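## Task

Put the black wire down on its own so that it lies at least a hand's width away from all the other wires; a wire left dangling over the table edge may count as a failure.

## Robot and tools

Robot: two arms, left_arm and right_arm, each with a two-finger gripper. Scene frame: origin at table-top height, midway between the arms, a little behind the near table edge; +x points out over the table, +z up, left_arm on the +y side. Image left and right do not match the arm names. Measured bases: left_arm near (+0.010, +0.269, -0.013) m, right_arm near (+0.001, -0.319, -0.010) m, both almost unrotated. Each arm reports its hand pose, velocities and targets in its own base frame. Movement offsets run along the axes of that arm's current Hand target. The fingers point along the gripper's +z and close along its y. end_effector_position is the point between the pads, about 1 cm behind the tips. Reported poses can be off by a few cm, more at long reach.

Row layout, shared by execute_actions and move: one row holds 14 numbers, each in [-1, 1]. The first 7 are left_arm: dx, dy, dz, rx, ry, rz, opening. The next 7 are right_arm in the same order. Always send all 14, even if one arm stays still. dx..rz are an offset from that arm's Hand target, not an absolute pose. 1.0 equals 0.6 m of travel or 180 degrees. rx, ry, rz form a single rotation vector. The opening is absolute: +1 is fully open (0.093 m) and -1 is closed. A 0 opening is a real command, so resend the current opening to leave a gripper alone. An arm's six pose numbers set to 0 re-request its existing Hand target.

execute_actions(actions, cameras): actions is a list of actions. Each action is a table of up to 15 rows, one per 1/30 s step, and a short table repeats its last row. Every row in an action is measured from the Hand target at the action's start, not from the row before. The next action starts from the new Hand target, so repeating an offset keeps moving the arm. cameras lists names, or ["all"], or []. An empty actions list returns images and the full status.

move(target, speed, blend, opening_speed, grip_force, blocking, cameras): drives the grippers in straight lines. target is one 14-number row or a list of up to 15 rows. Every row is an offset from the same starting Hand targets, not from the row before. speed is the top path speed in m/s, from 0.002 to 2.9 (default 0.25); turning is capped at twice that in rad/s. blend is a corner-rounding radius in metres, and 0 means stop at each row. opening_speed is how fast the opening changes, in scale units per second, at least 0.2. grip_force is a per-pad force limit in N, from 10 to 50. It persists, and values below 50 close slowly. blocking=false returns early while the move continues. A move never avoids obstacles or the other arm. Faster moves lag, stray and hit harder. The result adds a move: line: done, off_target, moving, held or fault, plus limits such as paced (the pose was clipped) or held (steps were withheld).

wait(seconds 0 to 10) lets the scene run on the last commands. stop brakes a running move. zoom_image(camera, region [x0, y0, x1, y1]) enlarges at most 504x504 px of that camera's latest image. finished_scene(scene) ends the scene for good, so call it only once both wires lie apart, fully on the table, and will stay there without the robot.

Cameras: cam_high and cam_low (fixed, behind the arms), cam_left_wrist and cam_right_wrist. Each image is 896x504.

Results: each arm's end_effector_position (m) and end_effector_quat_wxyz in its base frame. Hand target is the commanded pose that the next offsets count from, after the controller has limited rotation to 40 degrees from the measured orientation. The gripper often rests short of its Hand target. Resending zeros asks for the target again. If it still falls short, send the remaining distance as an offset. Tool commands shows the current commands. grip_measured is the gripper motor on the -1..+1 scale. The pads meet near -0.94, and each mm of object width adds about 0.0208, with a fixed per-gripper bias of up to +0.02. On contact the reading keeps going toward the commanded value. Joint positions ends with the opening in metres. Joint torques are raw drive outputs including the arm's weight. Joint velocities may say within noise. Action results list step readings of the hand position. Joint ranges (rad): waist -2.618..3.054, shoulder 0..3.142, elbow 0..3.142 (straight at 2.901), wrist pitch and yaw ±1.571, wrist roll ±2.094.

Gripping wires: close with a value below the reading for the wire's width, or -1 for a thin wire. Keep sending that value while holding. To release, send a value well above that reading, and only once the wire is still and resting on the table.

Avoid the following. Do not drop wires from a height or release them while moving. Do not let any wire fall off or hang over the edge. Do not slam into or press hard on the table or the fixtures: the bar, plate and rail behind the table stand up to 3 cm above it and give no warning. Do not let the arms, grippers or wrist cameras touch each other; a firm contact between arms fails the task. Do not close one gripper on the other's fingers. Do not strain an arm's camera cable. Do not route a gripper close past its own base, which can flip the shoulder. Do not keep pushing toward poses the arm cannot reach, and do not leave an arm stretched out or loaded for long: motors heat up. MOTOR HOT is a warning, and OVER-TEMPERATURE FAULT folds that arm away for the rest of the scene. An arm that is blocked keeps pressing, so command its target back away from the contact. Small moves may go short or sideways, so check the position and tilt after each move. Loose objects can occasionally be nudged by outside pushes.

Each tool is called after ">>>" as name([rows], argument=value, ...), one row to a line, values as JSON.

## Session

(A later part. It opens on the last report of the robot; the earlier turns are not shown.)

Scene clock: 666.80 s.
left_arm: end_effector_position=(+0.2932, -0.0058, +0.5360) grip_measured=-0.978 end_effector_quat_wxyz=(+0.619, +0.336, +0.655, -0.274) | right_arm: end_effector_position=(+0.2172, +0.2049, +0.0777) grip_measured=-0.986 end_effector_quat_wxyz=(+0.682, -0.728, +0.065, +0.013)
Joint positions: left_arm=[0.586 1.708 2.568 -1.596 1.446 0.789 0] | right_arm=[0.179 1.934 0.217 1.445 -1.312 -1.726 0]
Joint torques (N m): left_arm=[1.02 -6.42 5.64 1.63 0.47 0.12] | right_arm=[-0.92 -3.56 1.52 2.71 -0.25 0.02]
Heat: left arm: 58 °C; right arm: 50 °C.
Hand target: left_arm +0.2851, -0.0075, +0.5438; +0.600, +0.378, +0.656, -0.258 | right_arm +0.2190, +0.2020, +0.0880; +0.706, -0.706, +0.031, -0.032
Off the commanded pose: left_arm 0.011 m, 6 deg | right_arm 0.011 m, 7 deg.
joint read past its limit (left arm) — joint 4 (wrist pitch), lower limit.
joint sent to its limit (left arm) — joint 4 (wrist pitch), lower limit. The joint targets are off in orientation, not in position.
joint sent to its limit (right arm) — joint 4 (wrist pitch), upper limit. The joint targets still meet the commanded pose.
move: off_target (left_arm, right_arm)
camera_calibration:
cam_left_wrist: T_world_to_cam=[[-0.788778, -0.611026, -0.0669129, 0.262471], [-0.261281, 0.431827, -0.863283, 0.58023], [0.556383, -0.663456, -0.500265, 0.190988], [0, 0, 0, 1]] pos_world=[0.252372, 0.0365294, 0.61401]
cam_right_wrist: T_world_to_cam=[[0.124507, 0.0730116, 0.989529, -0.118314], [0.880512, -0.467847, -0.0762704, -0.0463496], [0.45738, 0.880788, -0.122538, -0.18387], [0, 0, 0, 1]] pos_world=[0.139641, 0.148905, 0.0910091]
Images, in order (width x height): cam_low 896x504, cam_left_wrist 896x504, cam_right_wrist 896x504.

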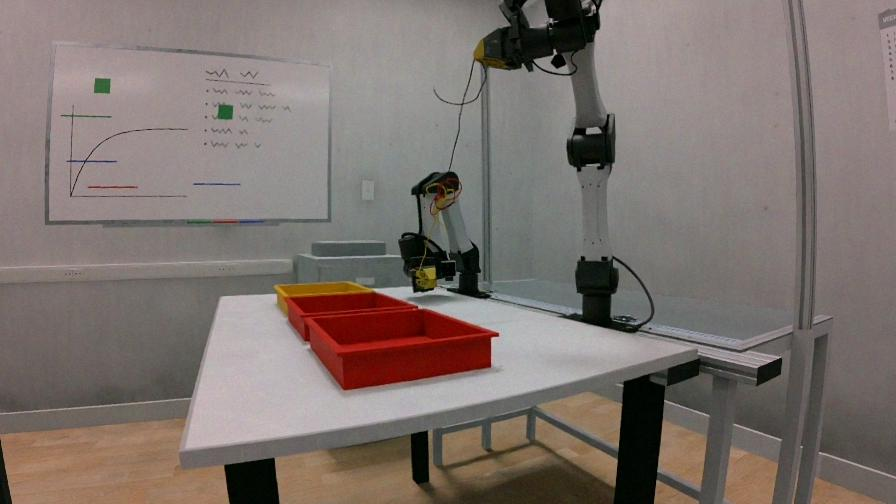

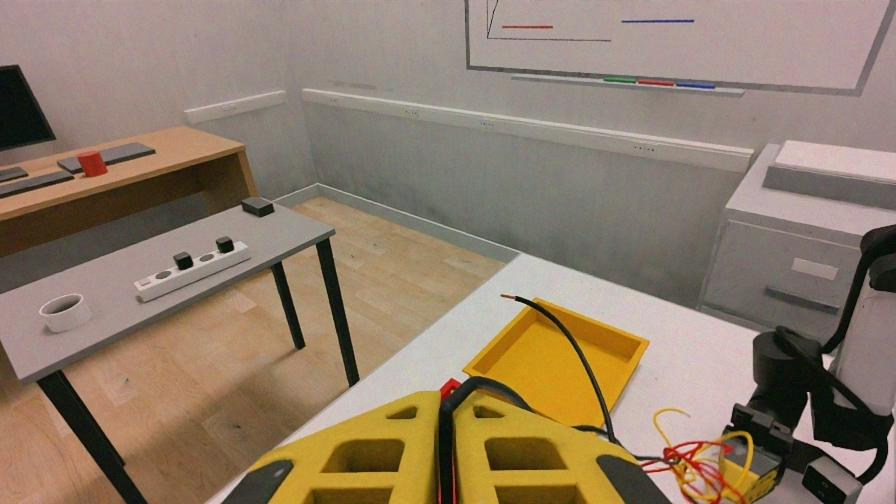

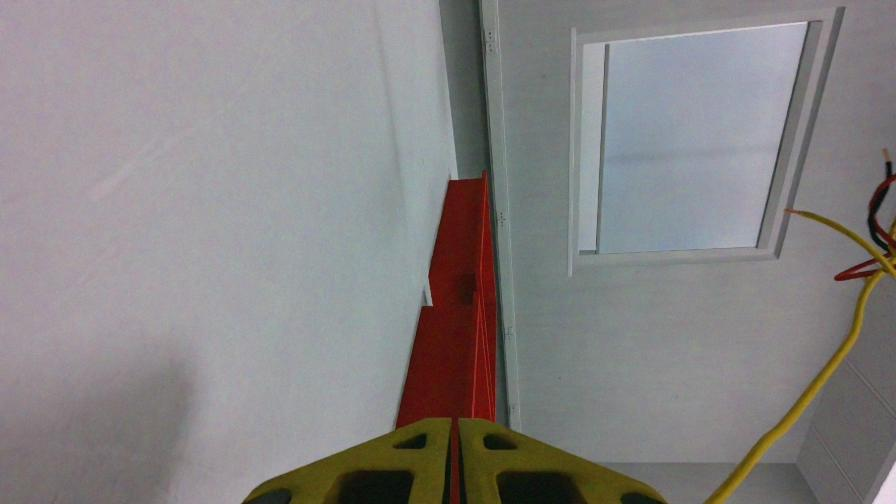

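>>> move(target=[0,0,-0.17,-0.15,0,0,-1, 0,0,0,0,0,0,-1], cameras=["cam_left_wrist","cam_low","cam_right_wrist"], speed=0.06)

>>> zoom_image(camera="cam_low", region=[360, 60, 560, 300])

Scene clock: 675.23 s.
left_arm: end_effector_position=(+0.2276, +0.0739, +0.5560) grip_measured=-0.978 end_effector_quat_wxyz=(+0.684, +0.200, +0.694, -0.099) | right_arm: end_effector_position=(+0.2163, +0.2049, +0.0779) grip_measured=-0.986 end_effector_quat_wxyz=(+0.683, -0.728, +0.063, +0.015)
Joint positions: left_arm=[1.092 1.512 2.442 -1.599 1.5 0.805 0] | right_arm=[0.179 1.934 0.217 1.445 -1.318 -1.726 0]
Joint torques (N m): left_arm=[1.07 -3.21 3.07 1.68 0.6 0.13] | right_arm=[-1.03 -3.69 1.42 2.65 -0.18 0.1]
Heat: left arm: 57 °C; right arm: 51 °C.
Hand target: left_arm +0.2247, +0.0734, +0.5588; +0.672, +0.227, +0.698, -0.098 | right_arm +0.2190, +0.2020, +0.0880; +0.706, -0.706, +0.031, -0.032
Off the commanded pose: left_arm 0.004 m, 4 deg | right_arm 0.011 m, 7 deg.
joint read past its limit (left arm) — joint 4 (wrist pitch), lower limit.
joint sent to its limit (left arm) — joint 4 (wrist pitch), lower limit. The joint targets are off in orientation, not in position.
joint sent to its limit (right arm) — joint 4 (wrist pitch), upper limit. The joint targets still meet the commanded pose.
move: off_target (left_arm, right_arm)
camera_calibration:
cam_left_wrist: T_world_to_cam=[[-0.425292, -0.893006, -0.147197, 0.243526], [-0.366168, 0.318507, -0.874342, 0.584278], [0.827676, -0.317952, -0.462449, 0.18207], [0, 0, 0, 1]] pos_world=[0.166818, 0.089263, 0.630903]
cam_right_wrist: T_world_to_cam=[[0.124419, 0.0721857, 0.9896, -0.118279], [0.883054, -0.462867, -0.07726, -0.047004], [0.452477, 0.883483, -0.121333, -0.183033], [0, 0, 0, 1]] pos_world=[0.139041, 0.148488, 0.0912099]
Images, in order (width x height): cam_low 896x504, cam_left_wrist 896x504, cam_right_wrist 896x504.

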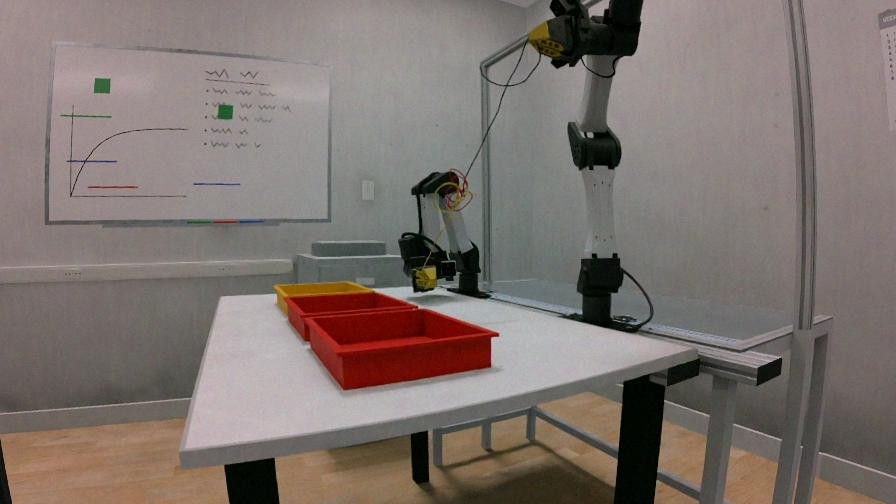

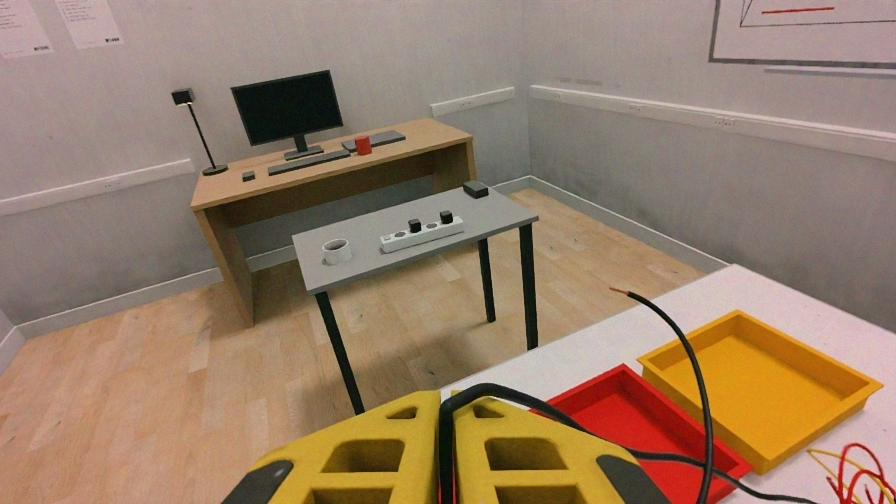

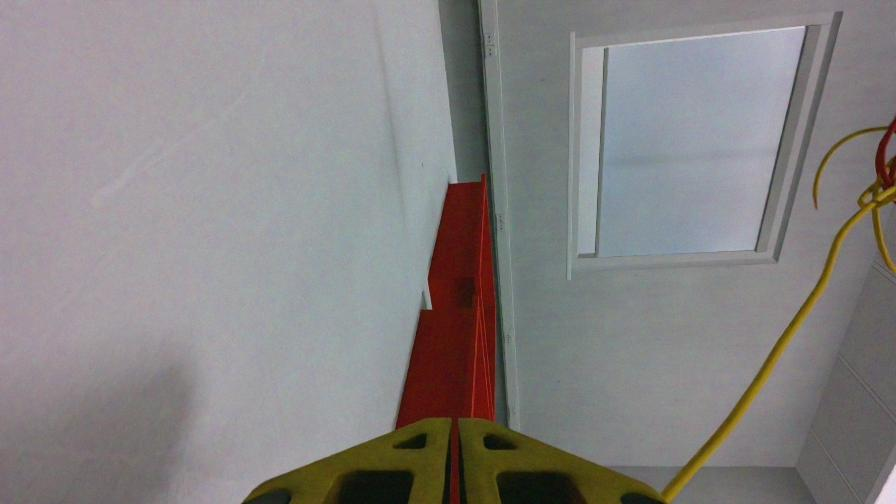

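Scaled by 2.100 from the camera's 896x504 image, which has a finer 1280x720 frame.

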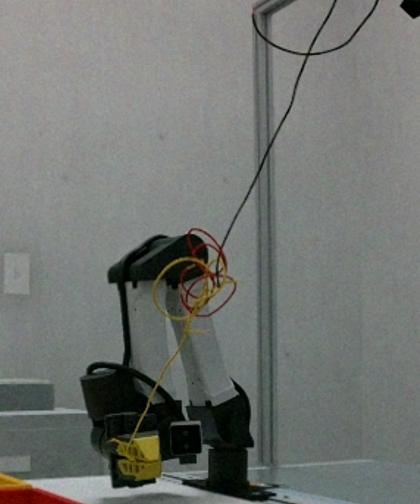

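>>> move(target=[0.025,0.132,-0.029,-0.12,0,0,-1, 0,0,0,0,0,0,-1], cameras=["cam_left_wrist","cam_low","cam_right_wrist"], speed=0.06)

>>> zoom_image(camera="cam_low", region=[360, 60, 600, 300])

Scene clock: 687.27 s.
left_arm: end_effector_position=(+0.2449, +0.1449, +0.5565) grip_measured=-0.978 end_effector_quat_wxyz=(+0.699, +0.111, +0.707, +0.011) | right_arm: end_effector_position=(+0.2163, +0.2049, +0.0779) grip_measured=-0.986 end_effector_quat_wxyz=(+0.683, -0.728, +0.063, +0.015)
Joint positions: left_arm=[1.136 1.32 1.977 -0.737 1.276 0.249 0] | right_arm=[0.179 1.934 0.217 1.445 -1.318 -1.726 0]
Joint torques (N m): left_arm=[0.79 -2.93 4.96 2.12 -0.28 -0.2] | right_arm=[-1.05 -3.71 1.33 2.66 -0.23 0.03]
Heat: left arm: 55 °C; right arm: 52 °C.
Hand target: left_arm +0.2448, +0.1532, +0.5589; +0.702, +0.098, +0.704, +0.035 | right_arm +0.2190, +0.2020, +0.0880; +0.706, -0.706, +0.031, -0.032
Off the commanded pose: left_arm 0.009 m, 3 deg | right_arm 0.011 m, 7 deg.
joint sent to its limit (right arm) — joint 4 (wrist pitch), upper limit. The joint targets still meet the commanded pose.
move: off_target (left_arm, right_arm)
camera_calibration:
cam_left_wrist: T_world_to_cam=[[-0.156475, -0.970825, -0.1817, 0.278992], [-0.418244, 0.231788, -0.878263, 0.595959], [0.894756, -0.0614312, -0.44231, 0.125799], [0, 0, 0, 1]] pos_world=[0.180353, 0.140445, 0.629744]
cam_right_wrist: T_world_to_cam=[[0.124419, 0.0721857, 0.9896, -0.118279], [0.883054, -0.462867, -0.07726, -0.047004], [0.452477, 0.883483, -0.121333, -0.183033], [0, 0, 0, 1]] pos_world=[0.139041, 0.148488, 0.0912099]
Images, in order (width x height): cam_low 896x504, cam_left_wrist 896x504, cam_right_wrist 896x504.

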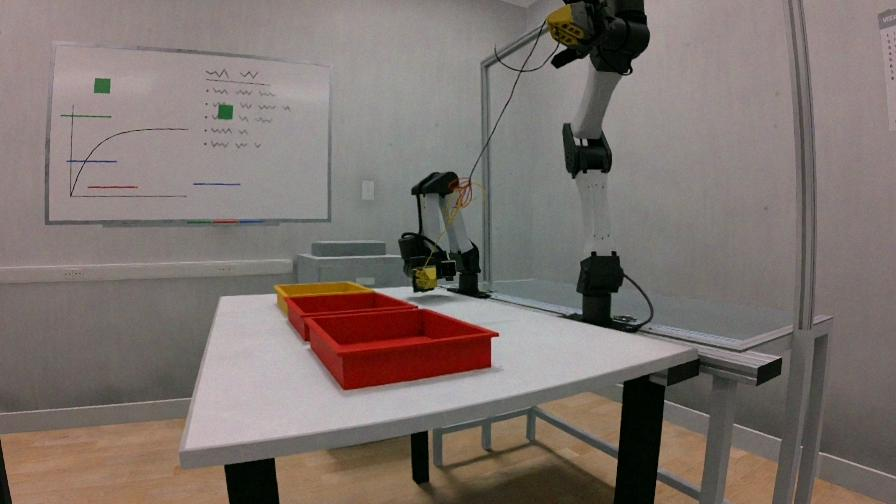

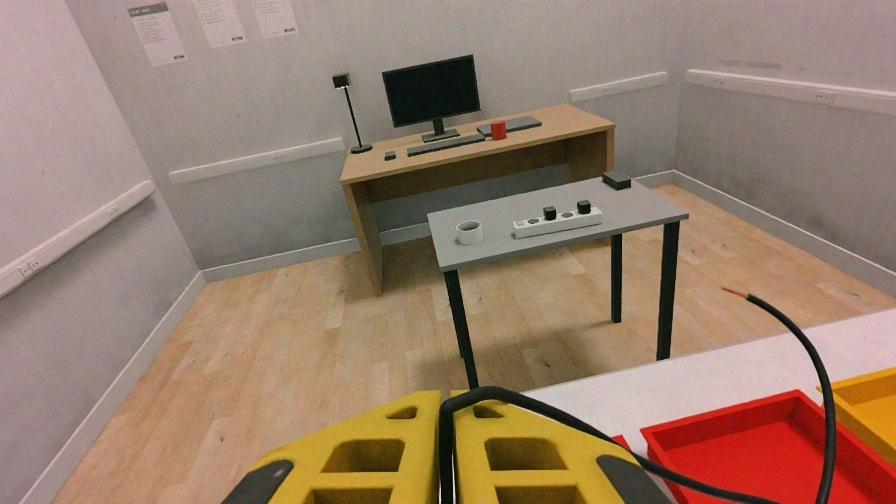

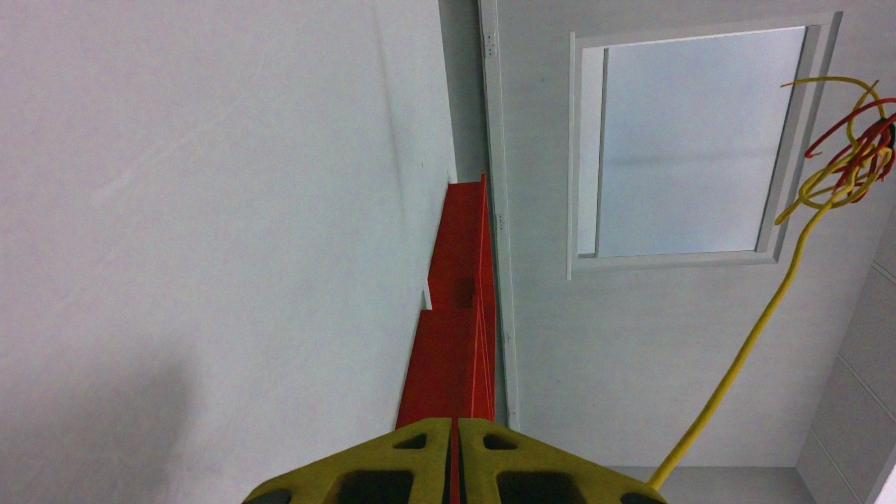

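Scaled by 2.100 from the camera's 896x504 image, which has a finer 1280x720 frame.

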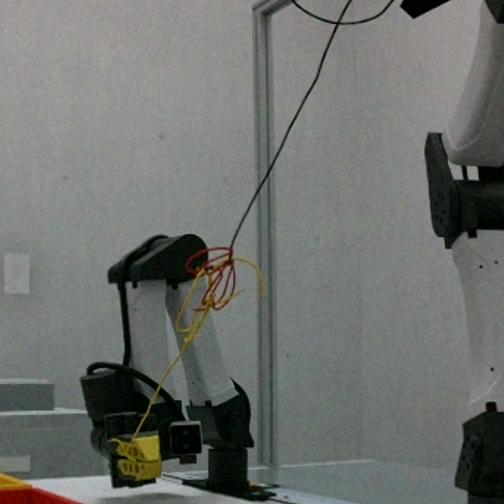

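>>> zoom_image(camera="cam_right_wrist", region=[736, 60, 896, 240])

Scaled by 2.800 from the camera's 896x504 image, which has a finer 1280x720 frame.

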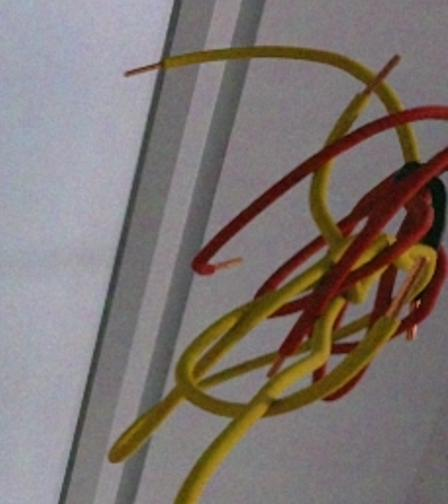

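>>> move(target=[-0.047,0.11,-0.0095,0,0,0,-1, 0,0,0,0,0,0,-1], cameras=["cam_left_wrist","cam_low","cam_right_wrist"], speed=0.06)

>>> zoom_image(camera="cam_low", region=[360, 60, 600, 300])

>>> zoom_image(camera="cam_right_wrist", region=[716, 0, 896, 240])

Scene clock: 706.70 s.
left_arm: end_effector_position=(+0.2466, +0.2155, +0.5959) grip_measured=-0.978 end_effector_quat_wxyz=(+0.703, +0.085, +0.705, +0.029) | right_arm: end_effector_position=(+0.2151, +0.2040, +0.0763) grip_measured=-0.986 end_effector_quat_wxyz=(+0.682, -0.728, +0.066, +0.018)
Joint positions: left_arm=[1.239 1.701 2.565 -0.903 1.318 0.199 0] | right_arm=[0.176 1.939 0.213 1.445 -1.321 -1.727 0]
Joint torques (N m): left_arm=[0.61 -3.79 7.21 1.64 0.16 0.13] | right_arm=[-0.62 -3.86 2.04 2.68 -0.17 0.1]
Heat: left arm: 54 °C; right arm: 53 °C.
Hand target: left_arm +0.2448, +0.2131, +0.5989; +0.702, +0.097, +0.704, +0.035 | right_arm +0.2190, +0.2021, +0.0880; +0.706, -0.706, +0.031, -0.032
Off the commanded pose: left_arm 0.004 m, 2 deg | right_arm 0.012 m, 8 deg.
joint sent to its limit (right arm) — joint 4 (wrist pitch), upper limit. The joint targets still meet the commanded pose.
move: off_target (right_arm)
camera_calibration:
cam_left_wrist: T_world_to_cam=[[-0.0937966, -0.980707, -0.171513, 0.335543], [-0.420647, 0.195178, -0.88598, 0.627973], [0.902363, -0.0109554, -0.430839, 0.12646], [0, 0, 0, 1]] pos_world=[0.181515, 0.207888, 0.668406]
cam_right_wrist: T_world_to_cam=[[0.133555, 0.0730259, 0.988347, -0.118484], [0.881888, -0.463751, -0.0849042, -0.0455447], [0.452147, 0.882951, -0.126337, -0.181279], [0, 0, 0, 1]] pos_world=[0.137954, 0.147592, 0.0903342]
Images, in order (width x height): cam_low 896x504, cam_left_wrist 896x504, cam_right_wrist 896x504.

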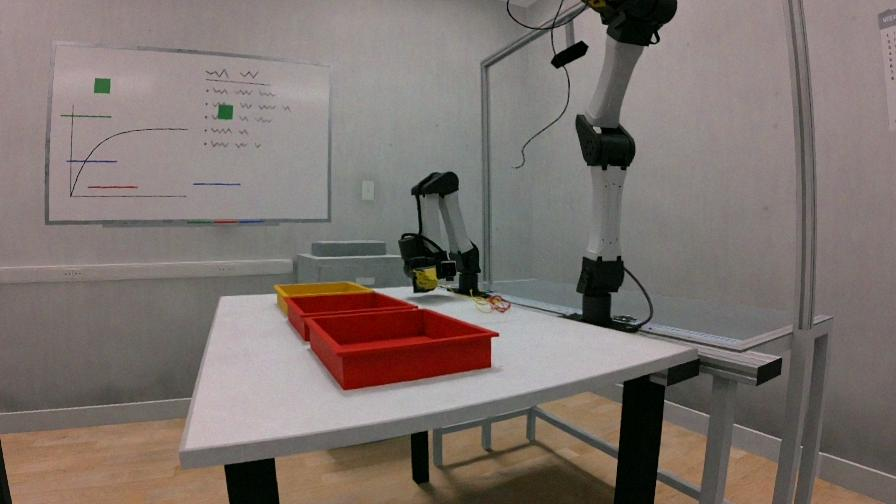

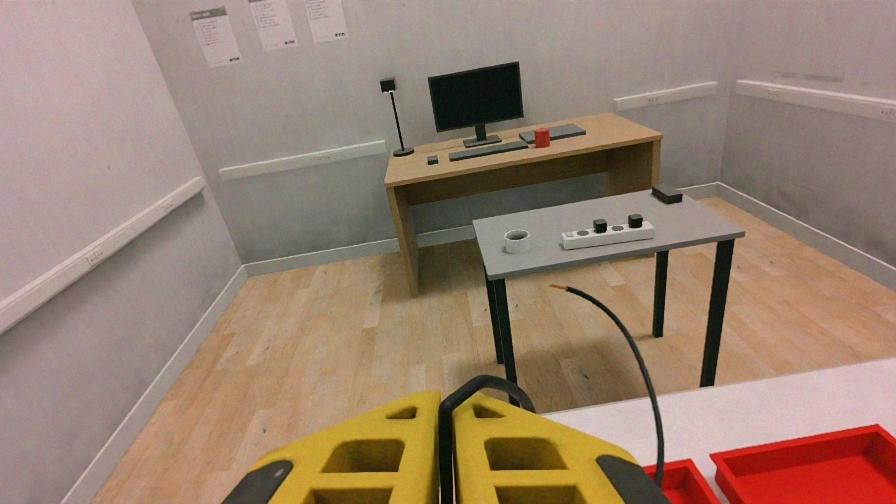

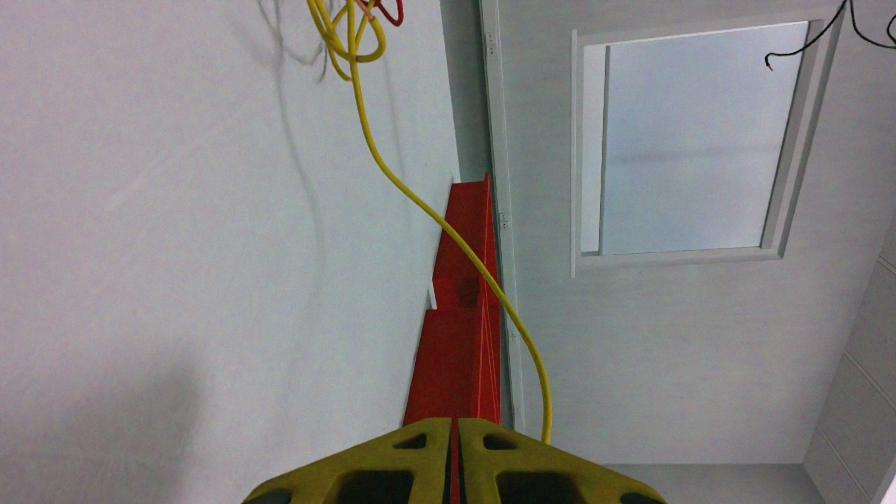

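Scaled by 2.100 from the camera's 896x504 image, which has a finer 1280x720 frame.

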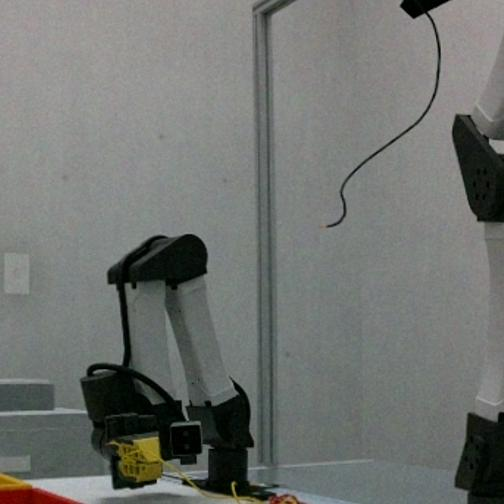

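Scaled by 2.100 from the camera's 896x504 image, which has a finer 1280x720 frame.

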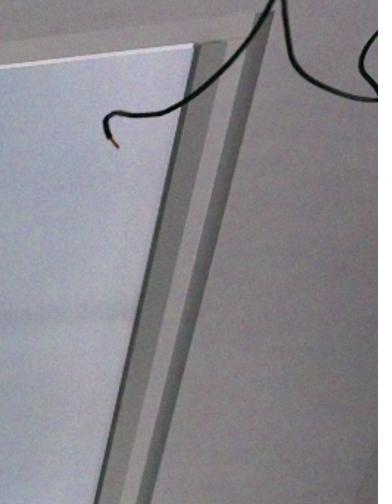

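>>> wait(seconds=0.1, cameras=["cam_high","cam_low"])

>>> zoom_image(camera="cam_high", region=[360, 260, 600, 460])

>>> zoom_image(camera="cam_low", region=[420, 240, 600, 340])

Scene clock: 712.07 s.
left_arm: end_effector_position=(+0.2466, +0.2155, +0.5959) grip_measured=-0.978 end_effector_quat_wxyz=(+0.703, +0.085, +0.705, +0.029) | right_arm: end_effector_position=(+0.2151, +0.2040, +0.0763) grip_measured=-0.986 end_effector_quat_wxyz=(+0.682, -0.728, +0.066, +0.018)
Joint positions: left_arm=[1.239 1.701 2.565 -0.903 1.318 0.199 0] | right_arm=[0.176 1.939 0.213 1.445 -1.321 -1.727 0]
Joint torques (N m): left_arm=[0.73 -3.84 7.23 1.66 0.19 0.08] | right_arm=[-0.87 -4.11 1.89 2.68 -0.12 0.02]
Heat: left arm: 54 °C; right arm: 54 °C.
Hand target: left_arm +0.2448, +0.2131, +0.5989; +0.702, +0.098, +0.704, +0.035 | right_arm +0.2190, +0.2021, +0.0880; +0.706, -0.706, +0.031, -0.032
Tool commands: left_gripper/opening=-1.0 right_gripper/opening=-1.0
Off the commanded pose: left_arm 0.004 m, 2 deg | right_arm 0.012 m, 8 deg.
wait: 0.10 s; at rest from the start
Images, in order (width x height): cam_high 896x504, cam_low 896x504.

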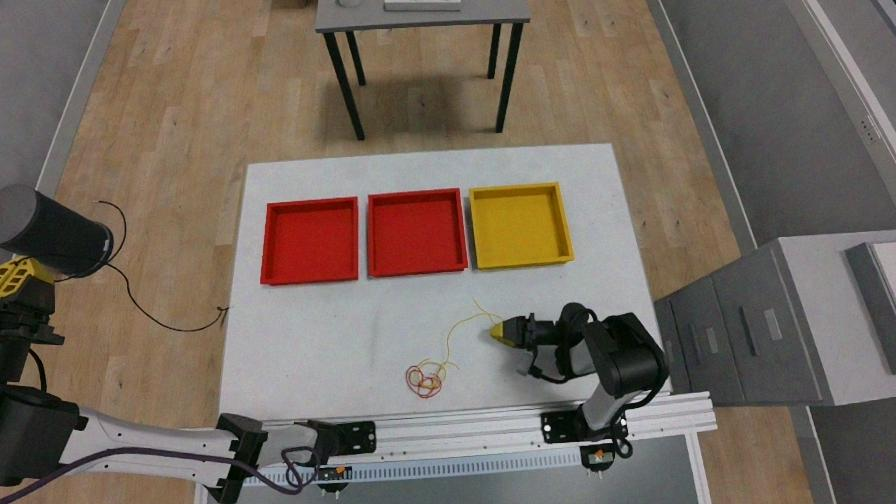

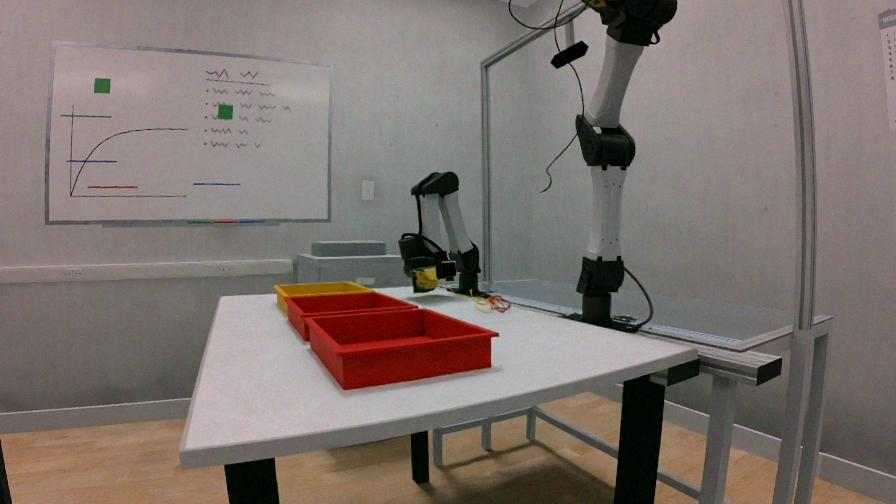

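Scaled by 2.100 from the camera's 896x504 image, which has a finer 1280x720 frame.

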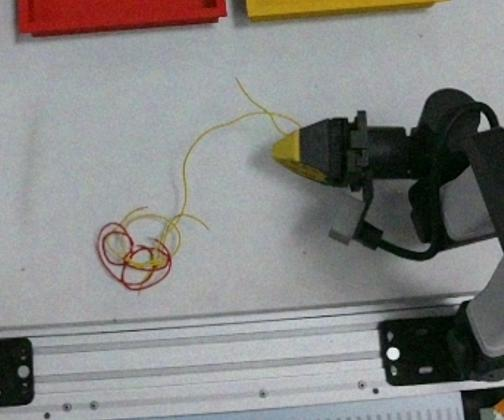

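Scaled by 2.800 from the camera's 896x504 image, which has a finer 1280x720 frame.

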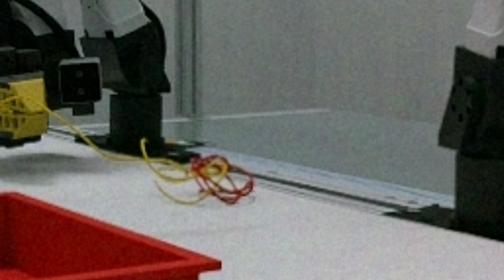

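>>> move([
  [0.4613,-0.2265,0.2263,0.0248,0.4973,-0.0694,-1, 0,0,0,0,0,0,-1],
  [0.6572,-0.2697,0.162,0.0248,0.4973,-0.0694,-1, 0,0,0,0,0,0,-1],
  [0.8555,-0.3072,-0.02,0.0248,0.4973,-0.0694,-1, 0,0,0,0,0,0,-1],
], cameras=["cam_left_wrist","cam_low","cam_high"], speed=[0.25,0.12,0.1], blend=[0.02,0.02,0])

>>> zoom_image(camera="cam_high", region=[200, 240, 500, 440])

Scene clock: 739.07 s.
left_arm: end_effector_position=(+0.2206, +0.1275, +0.0579) grip_measured=-0.978 end_effector_quat_wxyz=(-0.009, -0.006, +1.000, -0.009) | right_arm: end_effector_position=(+0.2151, +0.2040, +0.0763) grip_measured=-0.986 end_effector_quat_wxyz=(+0.682, -0.728, +0.066, +0.018)
Joint positions: left_arm=[0.529 1.573 1.022 -1.044 0.007 0.517 0] | right_arm=[0.176 1.939 0.213 1.445 -1.321 -1.727 0]
Joint torques (N m): left_arm=[0.68 -7.75 5.9 0.57 0.02 0.13] | right_arm=[-0.75 -3.99 2.02 2.64 -0.14 0.07]
Heat: left arm: 53 °C; right arm: 55 °C.
Hand target: left_arm +0.2193, +0.1295, +0.0604; +0.000, +0.000, +1.000, -0.001 | right_arm +0.2190, +0.2021, +0.0880; +0.706, -0.706, +0.031, -0.032
Off the commanded pose: left_arm 0.003 m, 2 deg | right_arm 0.012 m, 8 deg.
joint sent to its limit (right arm) — joint 4 (wrist pitch), upper limit. The joint targets still meet the commanded pose.
move: off_target (right_arm)
camera_calibration:
cam_left_wrist: T_world_to_cam=[[0.000528866, -0.999454, 0.0330447, 0.124359], [-0.897082, 0.0141271, 0.441639, 0.208871], [-0.441864, -0.0298773, -0.896584, 0.243064], [0, 0, 0, 1]] pos_world=[0.29471, 0.128602, 0.121573]
Images, in order (width x height): cam_high 896x504, cam_low 896x504, cam_left_wrist 896x504.

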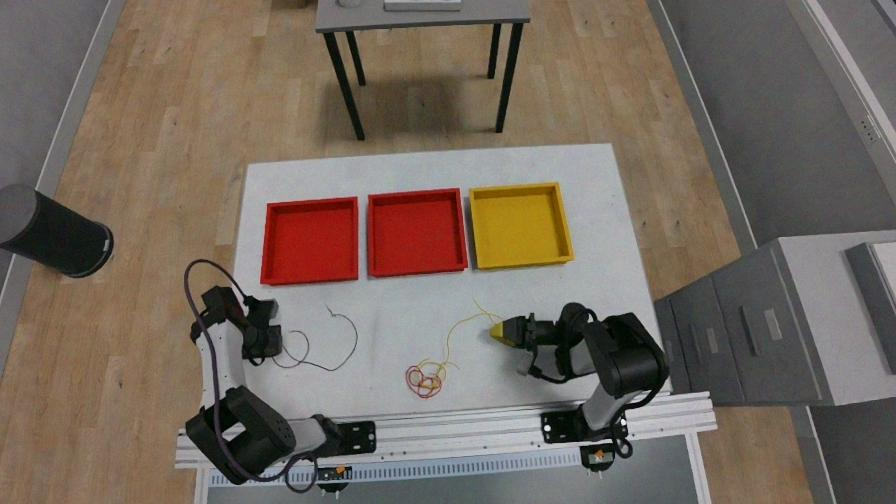

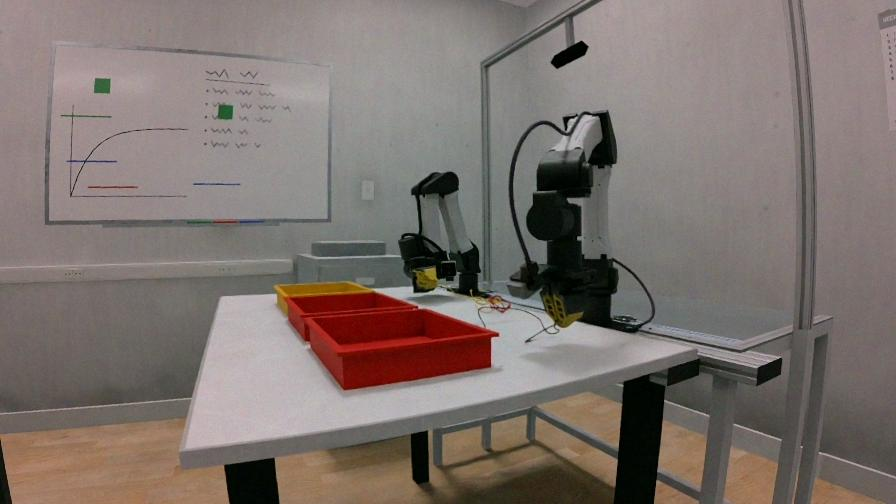

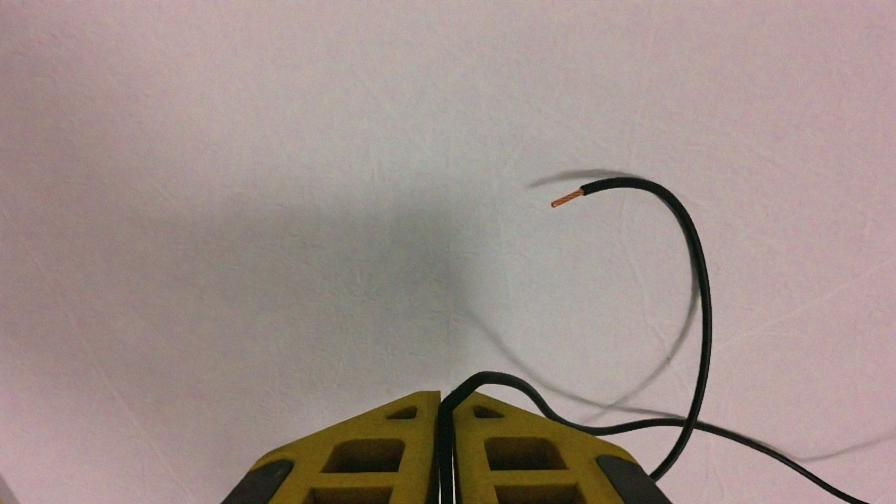

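Scaled by 1.680 from the camera's 896x504 image, which has a finer 1280x720 frame.

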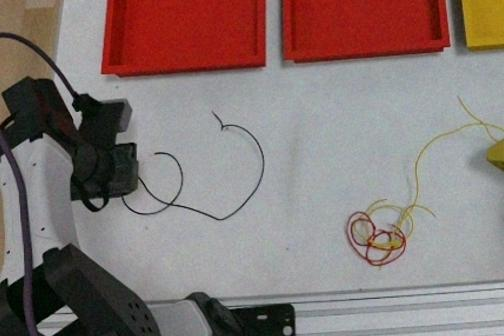

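>>> move([
  [0,0.1167,0,0,0,0,-1, -0.0044,0,0.0498,-0.1566,0.1566,0.4821,-1],
  [0,0.1167,0.0467,0,0,0,-1, -0.0044,0.0667,0.0498,-0.1566,0.1566,0.4821,-1],
], cameras=["cam_left_wrist","cam_right_wrist","cam_high"], speed=[0.25,0.06], blend=[0.01,0])

>>> zoom_image(camera="cam_high", region=[200, 240, 500, 440])

Scene clock: 767.97 s.
left_arm: end_effector_position=(+0.2225, +0.1985, +0.0377) grip_measured=-0.978 end_effector_quat_wxyz=(+0.005, -0.005, +1.000, +0.000) | right_arm: end_effector_position=(+0.2181, +0.2302, +0.0504) grip_measured=-0.986 end_effector_quat_wxyz=(+0.332, -0.601, +0.659, +0.308)
Joint positions: left_arm=[0.733 1.732 1.11 -0.942 0.007 0.722 0] | right_arm=[0.429 1.478 0.523 -0.023 -0.781 -0.8 0]
Joint torques (N m): left_arm=[0.55 -5.98 5.85 0.65 0.03 0.16] | right_arm=[0.98 -3.33 5.12 1.42 -0.33 0.13]
Heat: left arm: 53 °C; right arm: 54 °C.
Hand target: left_arm +0.2193, +0.1994, +0.0323; +0.000, +0.000, +1.000, -0.001 | right_arm +0.2191, +0.2320, +0.0480; +0.335, -0.601, +0.658, +0.306
Off the commanded pose: left_arm 0.006 m, 1 deg | right_arm 0.003 m, 0 deg.
move: done
camera_calibration:
cam_left_wrist: T_world_to_cam=[[-0.00161757, -0.999882, 0.0153031, 0.19712], [-0.90881, 0.00785445, 0.417136, 0.223288], [-0.417207, -0.0132328, -0.908715, 0.219521], [0, 0, 0, 1]] pos_world=[0.294831, 0.198248, 0.103323]
cam_right_wrist: T_world_to_cam=[[0.996151, -0.0843074, -0.0239976, -0.196128], [-0.0848364, -0.85839, -0.505934, 0.284694], [0.0220546, 0.506022, -0.862239, 0.00855771], [0, 0, 0, 1]] pos_world=[0.219337, 0.223513, 0.146709]
Images, in order (width x height): cam_high 896x504, cam_left_wrist 896x504, cam_right_wrist 896x504.

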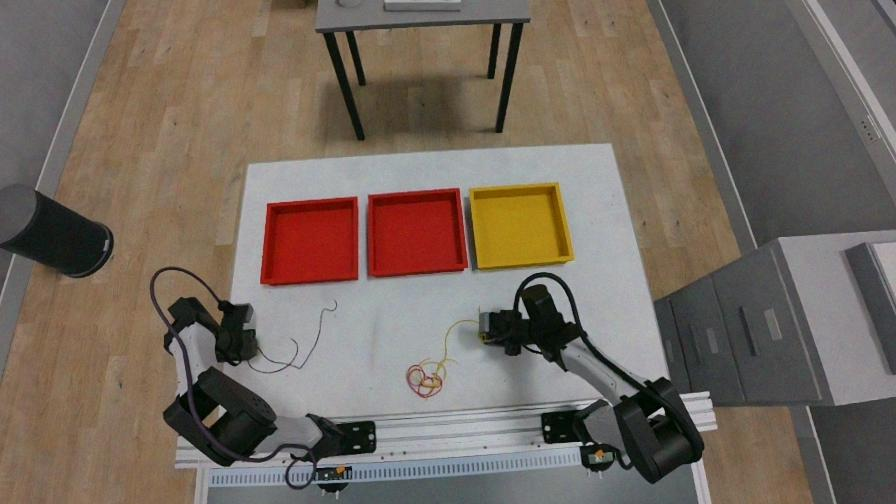

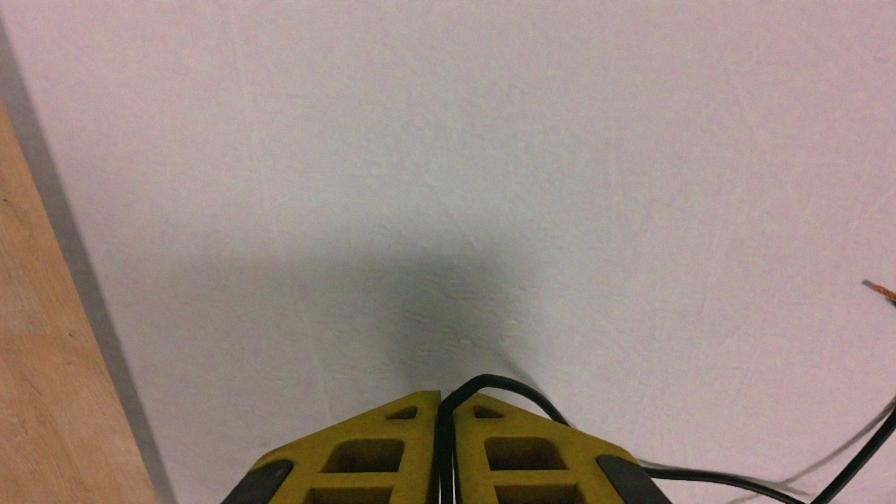

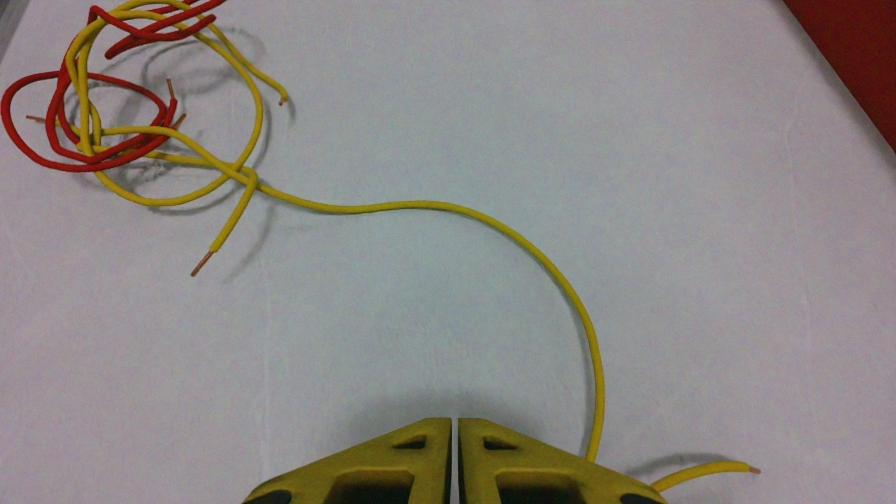

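Scaled by 1.680 from the camera's 896x504 image, which has a finer 1280x720 frame.

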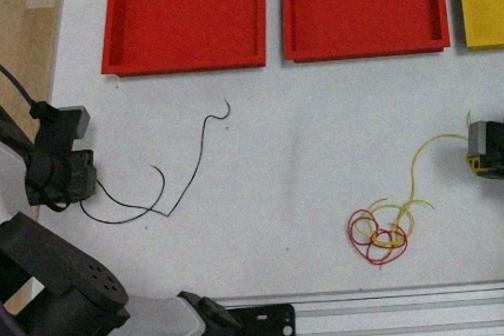

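>>> move([
  [0,0,0.018,0,0,0,-1, 0.0202,0,0.0147,0,0,0,-1],
  [0,0,0.018,0,0,0,-0.5, 0.0202,0,0.0147,0,0,0,-0.5],
], cameras=["cam_left_wrist","cam_right_wrist"], speed=0.05, opening_speed=0.5)

Scene clock: 777.27 s.
left_arm: end_effector_position=(+0.2232, +0.1992, +0.0276) grip_measured=-0.503 end_effector_quat_wxyz=(+0.006, -0.005, +1.000, +0.001) | right_arm: end_effector_position=(+0.2185, +0.2305, +0.0356) grip_measured=-0.501 end_effector_quat_wxyz=(+0.333, -0.601, +0.658, +0.308)
Joint positions: left_arm=[0.733 1.748 1.086 -0.898 0.007 0.723 0.021] | right_arm=[0.429 1.536 0.494 0.065 -0.781 -0.799 0.021]
Joint torques (N m): left_arm=[0.69 -6.06 5.83 0.63 0.02 0.15] | right_arm=[0.84 -3.58 4.82 1.55 -0.34 0.07]
Heat: left arm: 52 °C; right arm: 51 °C.
Hand target: left_arm +0.2194, +0.1994, +0.0216; +0.000, +0.000, +1.000, +0.000 | right_arm +0.2190, +0.2320, +0.0329; +0.335, -0.601, +0.658, +0.306
Off the commanded pose: left_arm 0.007 m, 1 deg | right_arm 0.003 m, 0 deg.
move: done
camera_calibration:
cam_left_wrist: T_world_to_cam=[[-0.00208046, -0.999917, 0.0127365, 0.198148], [-0.909997, 0.00717377, 0.414552, 0.228677], [-0.414609, -0.0107278, -0.909937, 0.209631], [0, 0, 0, 1]] pos_world=[0.295423, 0.19874, 0.0934287]
cam_right_wrist: T_world_to_cam=[[0.996152, -0.0845799, -0.0229599, -0.196837], [-0.0845276, -0.858005, -0.506638, 0.277393], [0.0231517, 0.50663, -0.861853, -0.00464975], [0, 0, 0, 1]] pos_world=[0.219635, 0.223711, 0.132011]
Images, in order (width x height): cam_left_wrist 896x504, cam_right_wrist 896x504.

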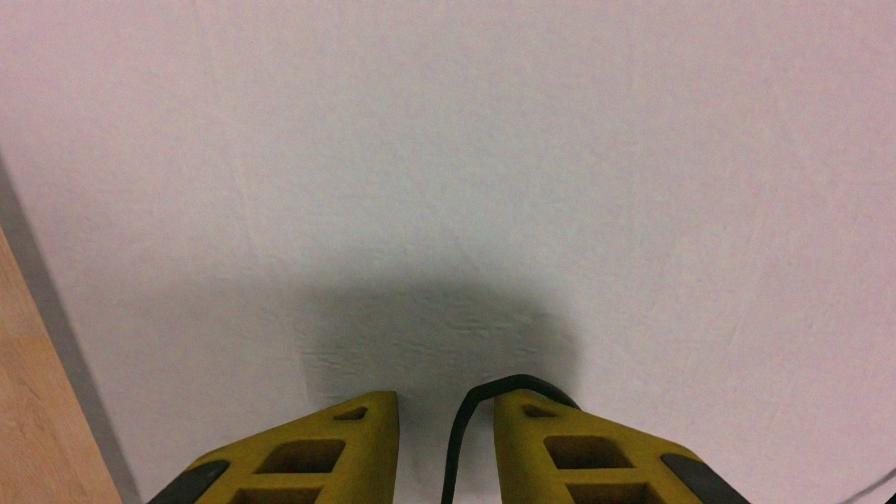

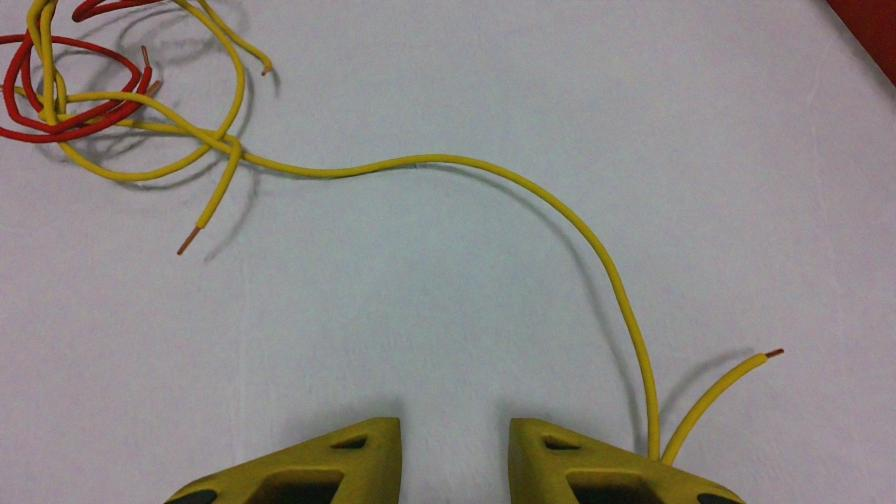

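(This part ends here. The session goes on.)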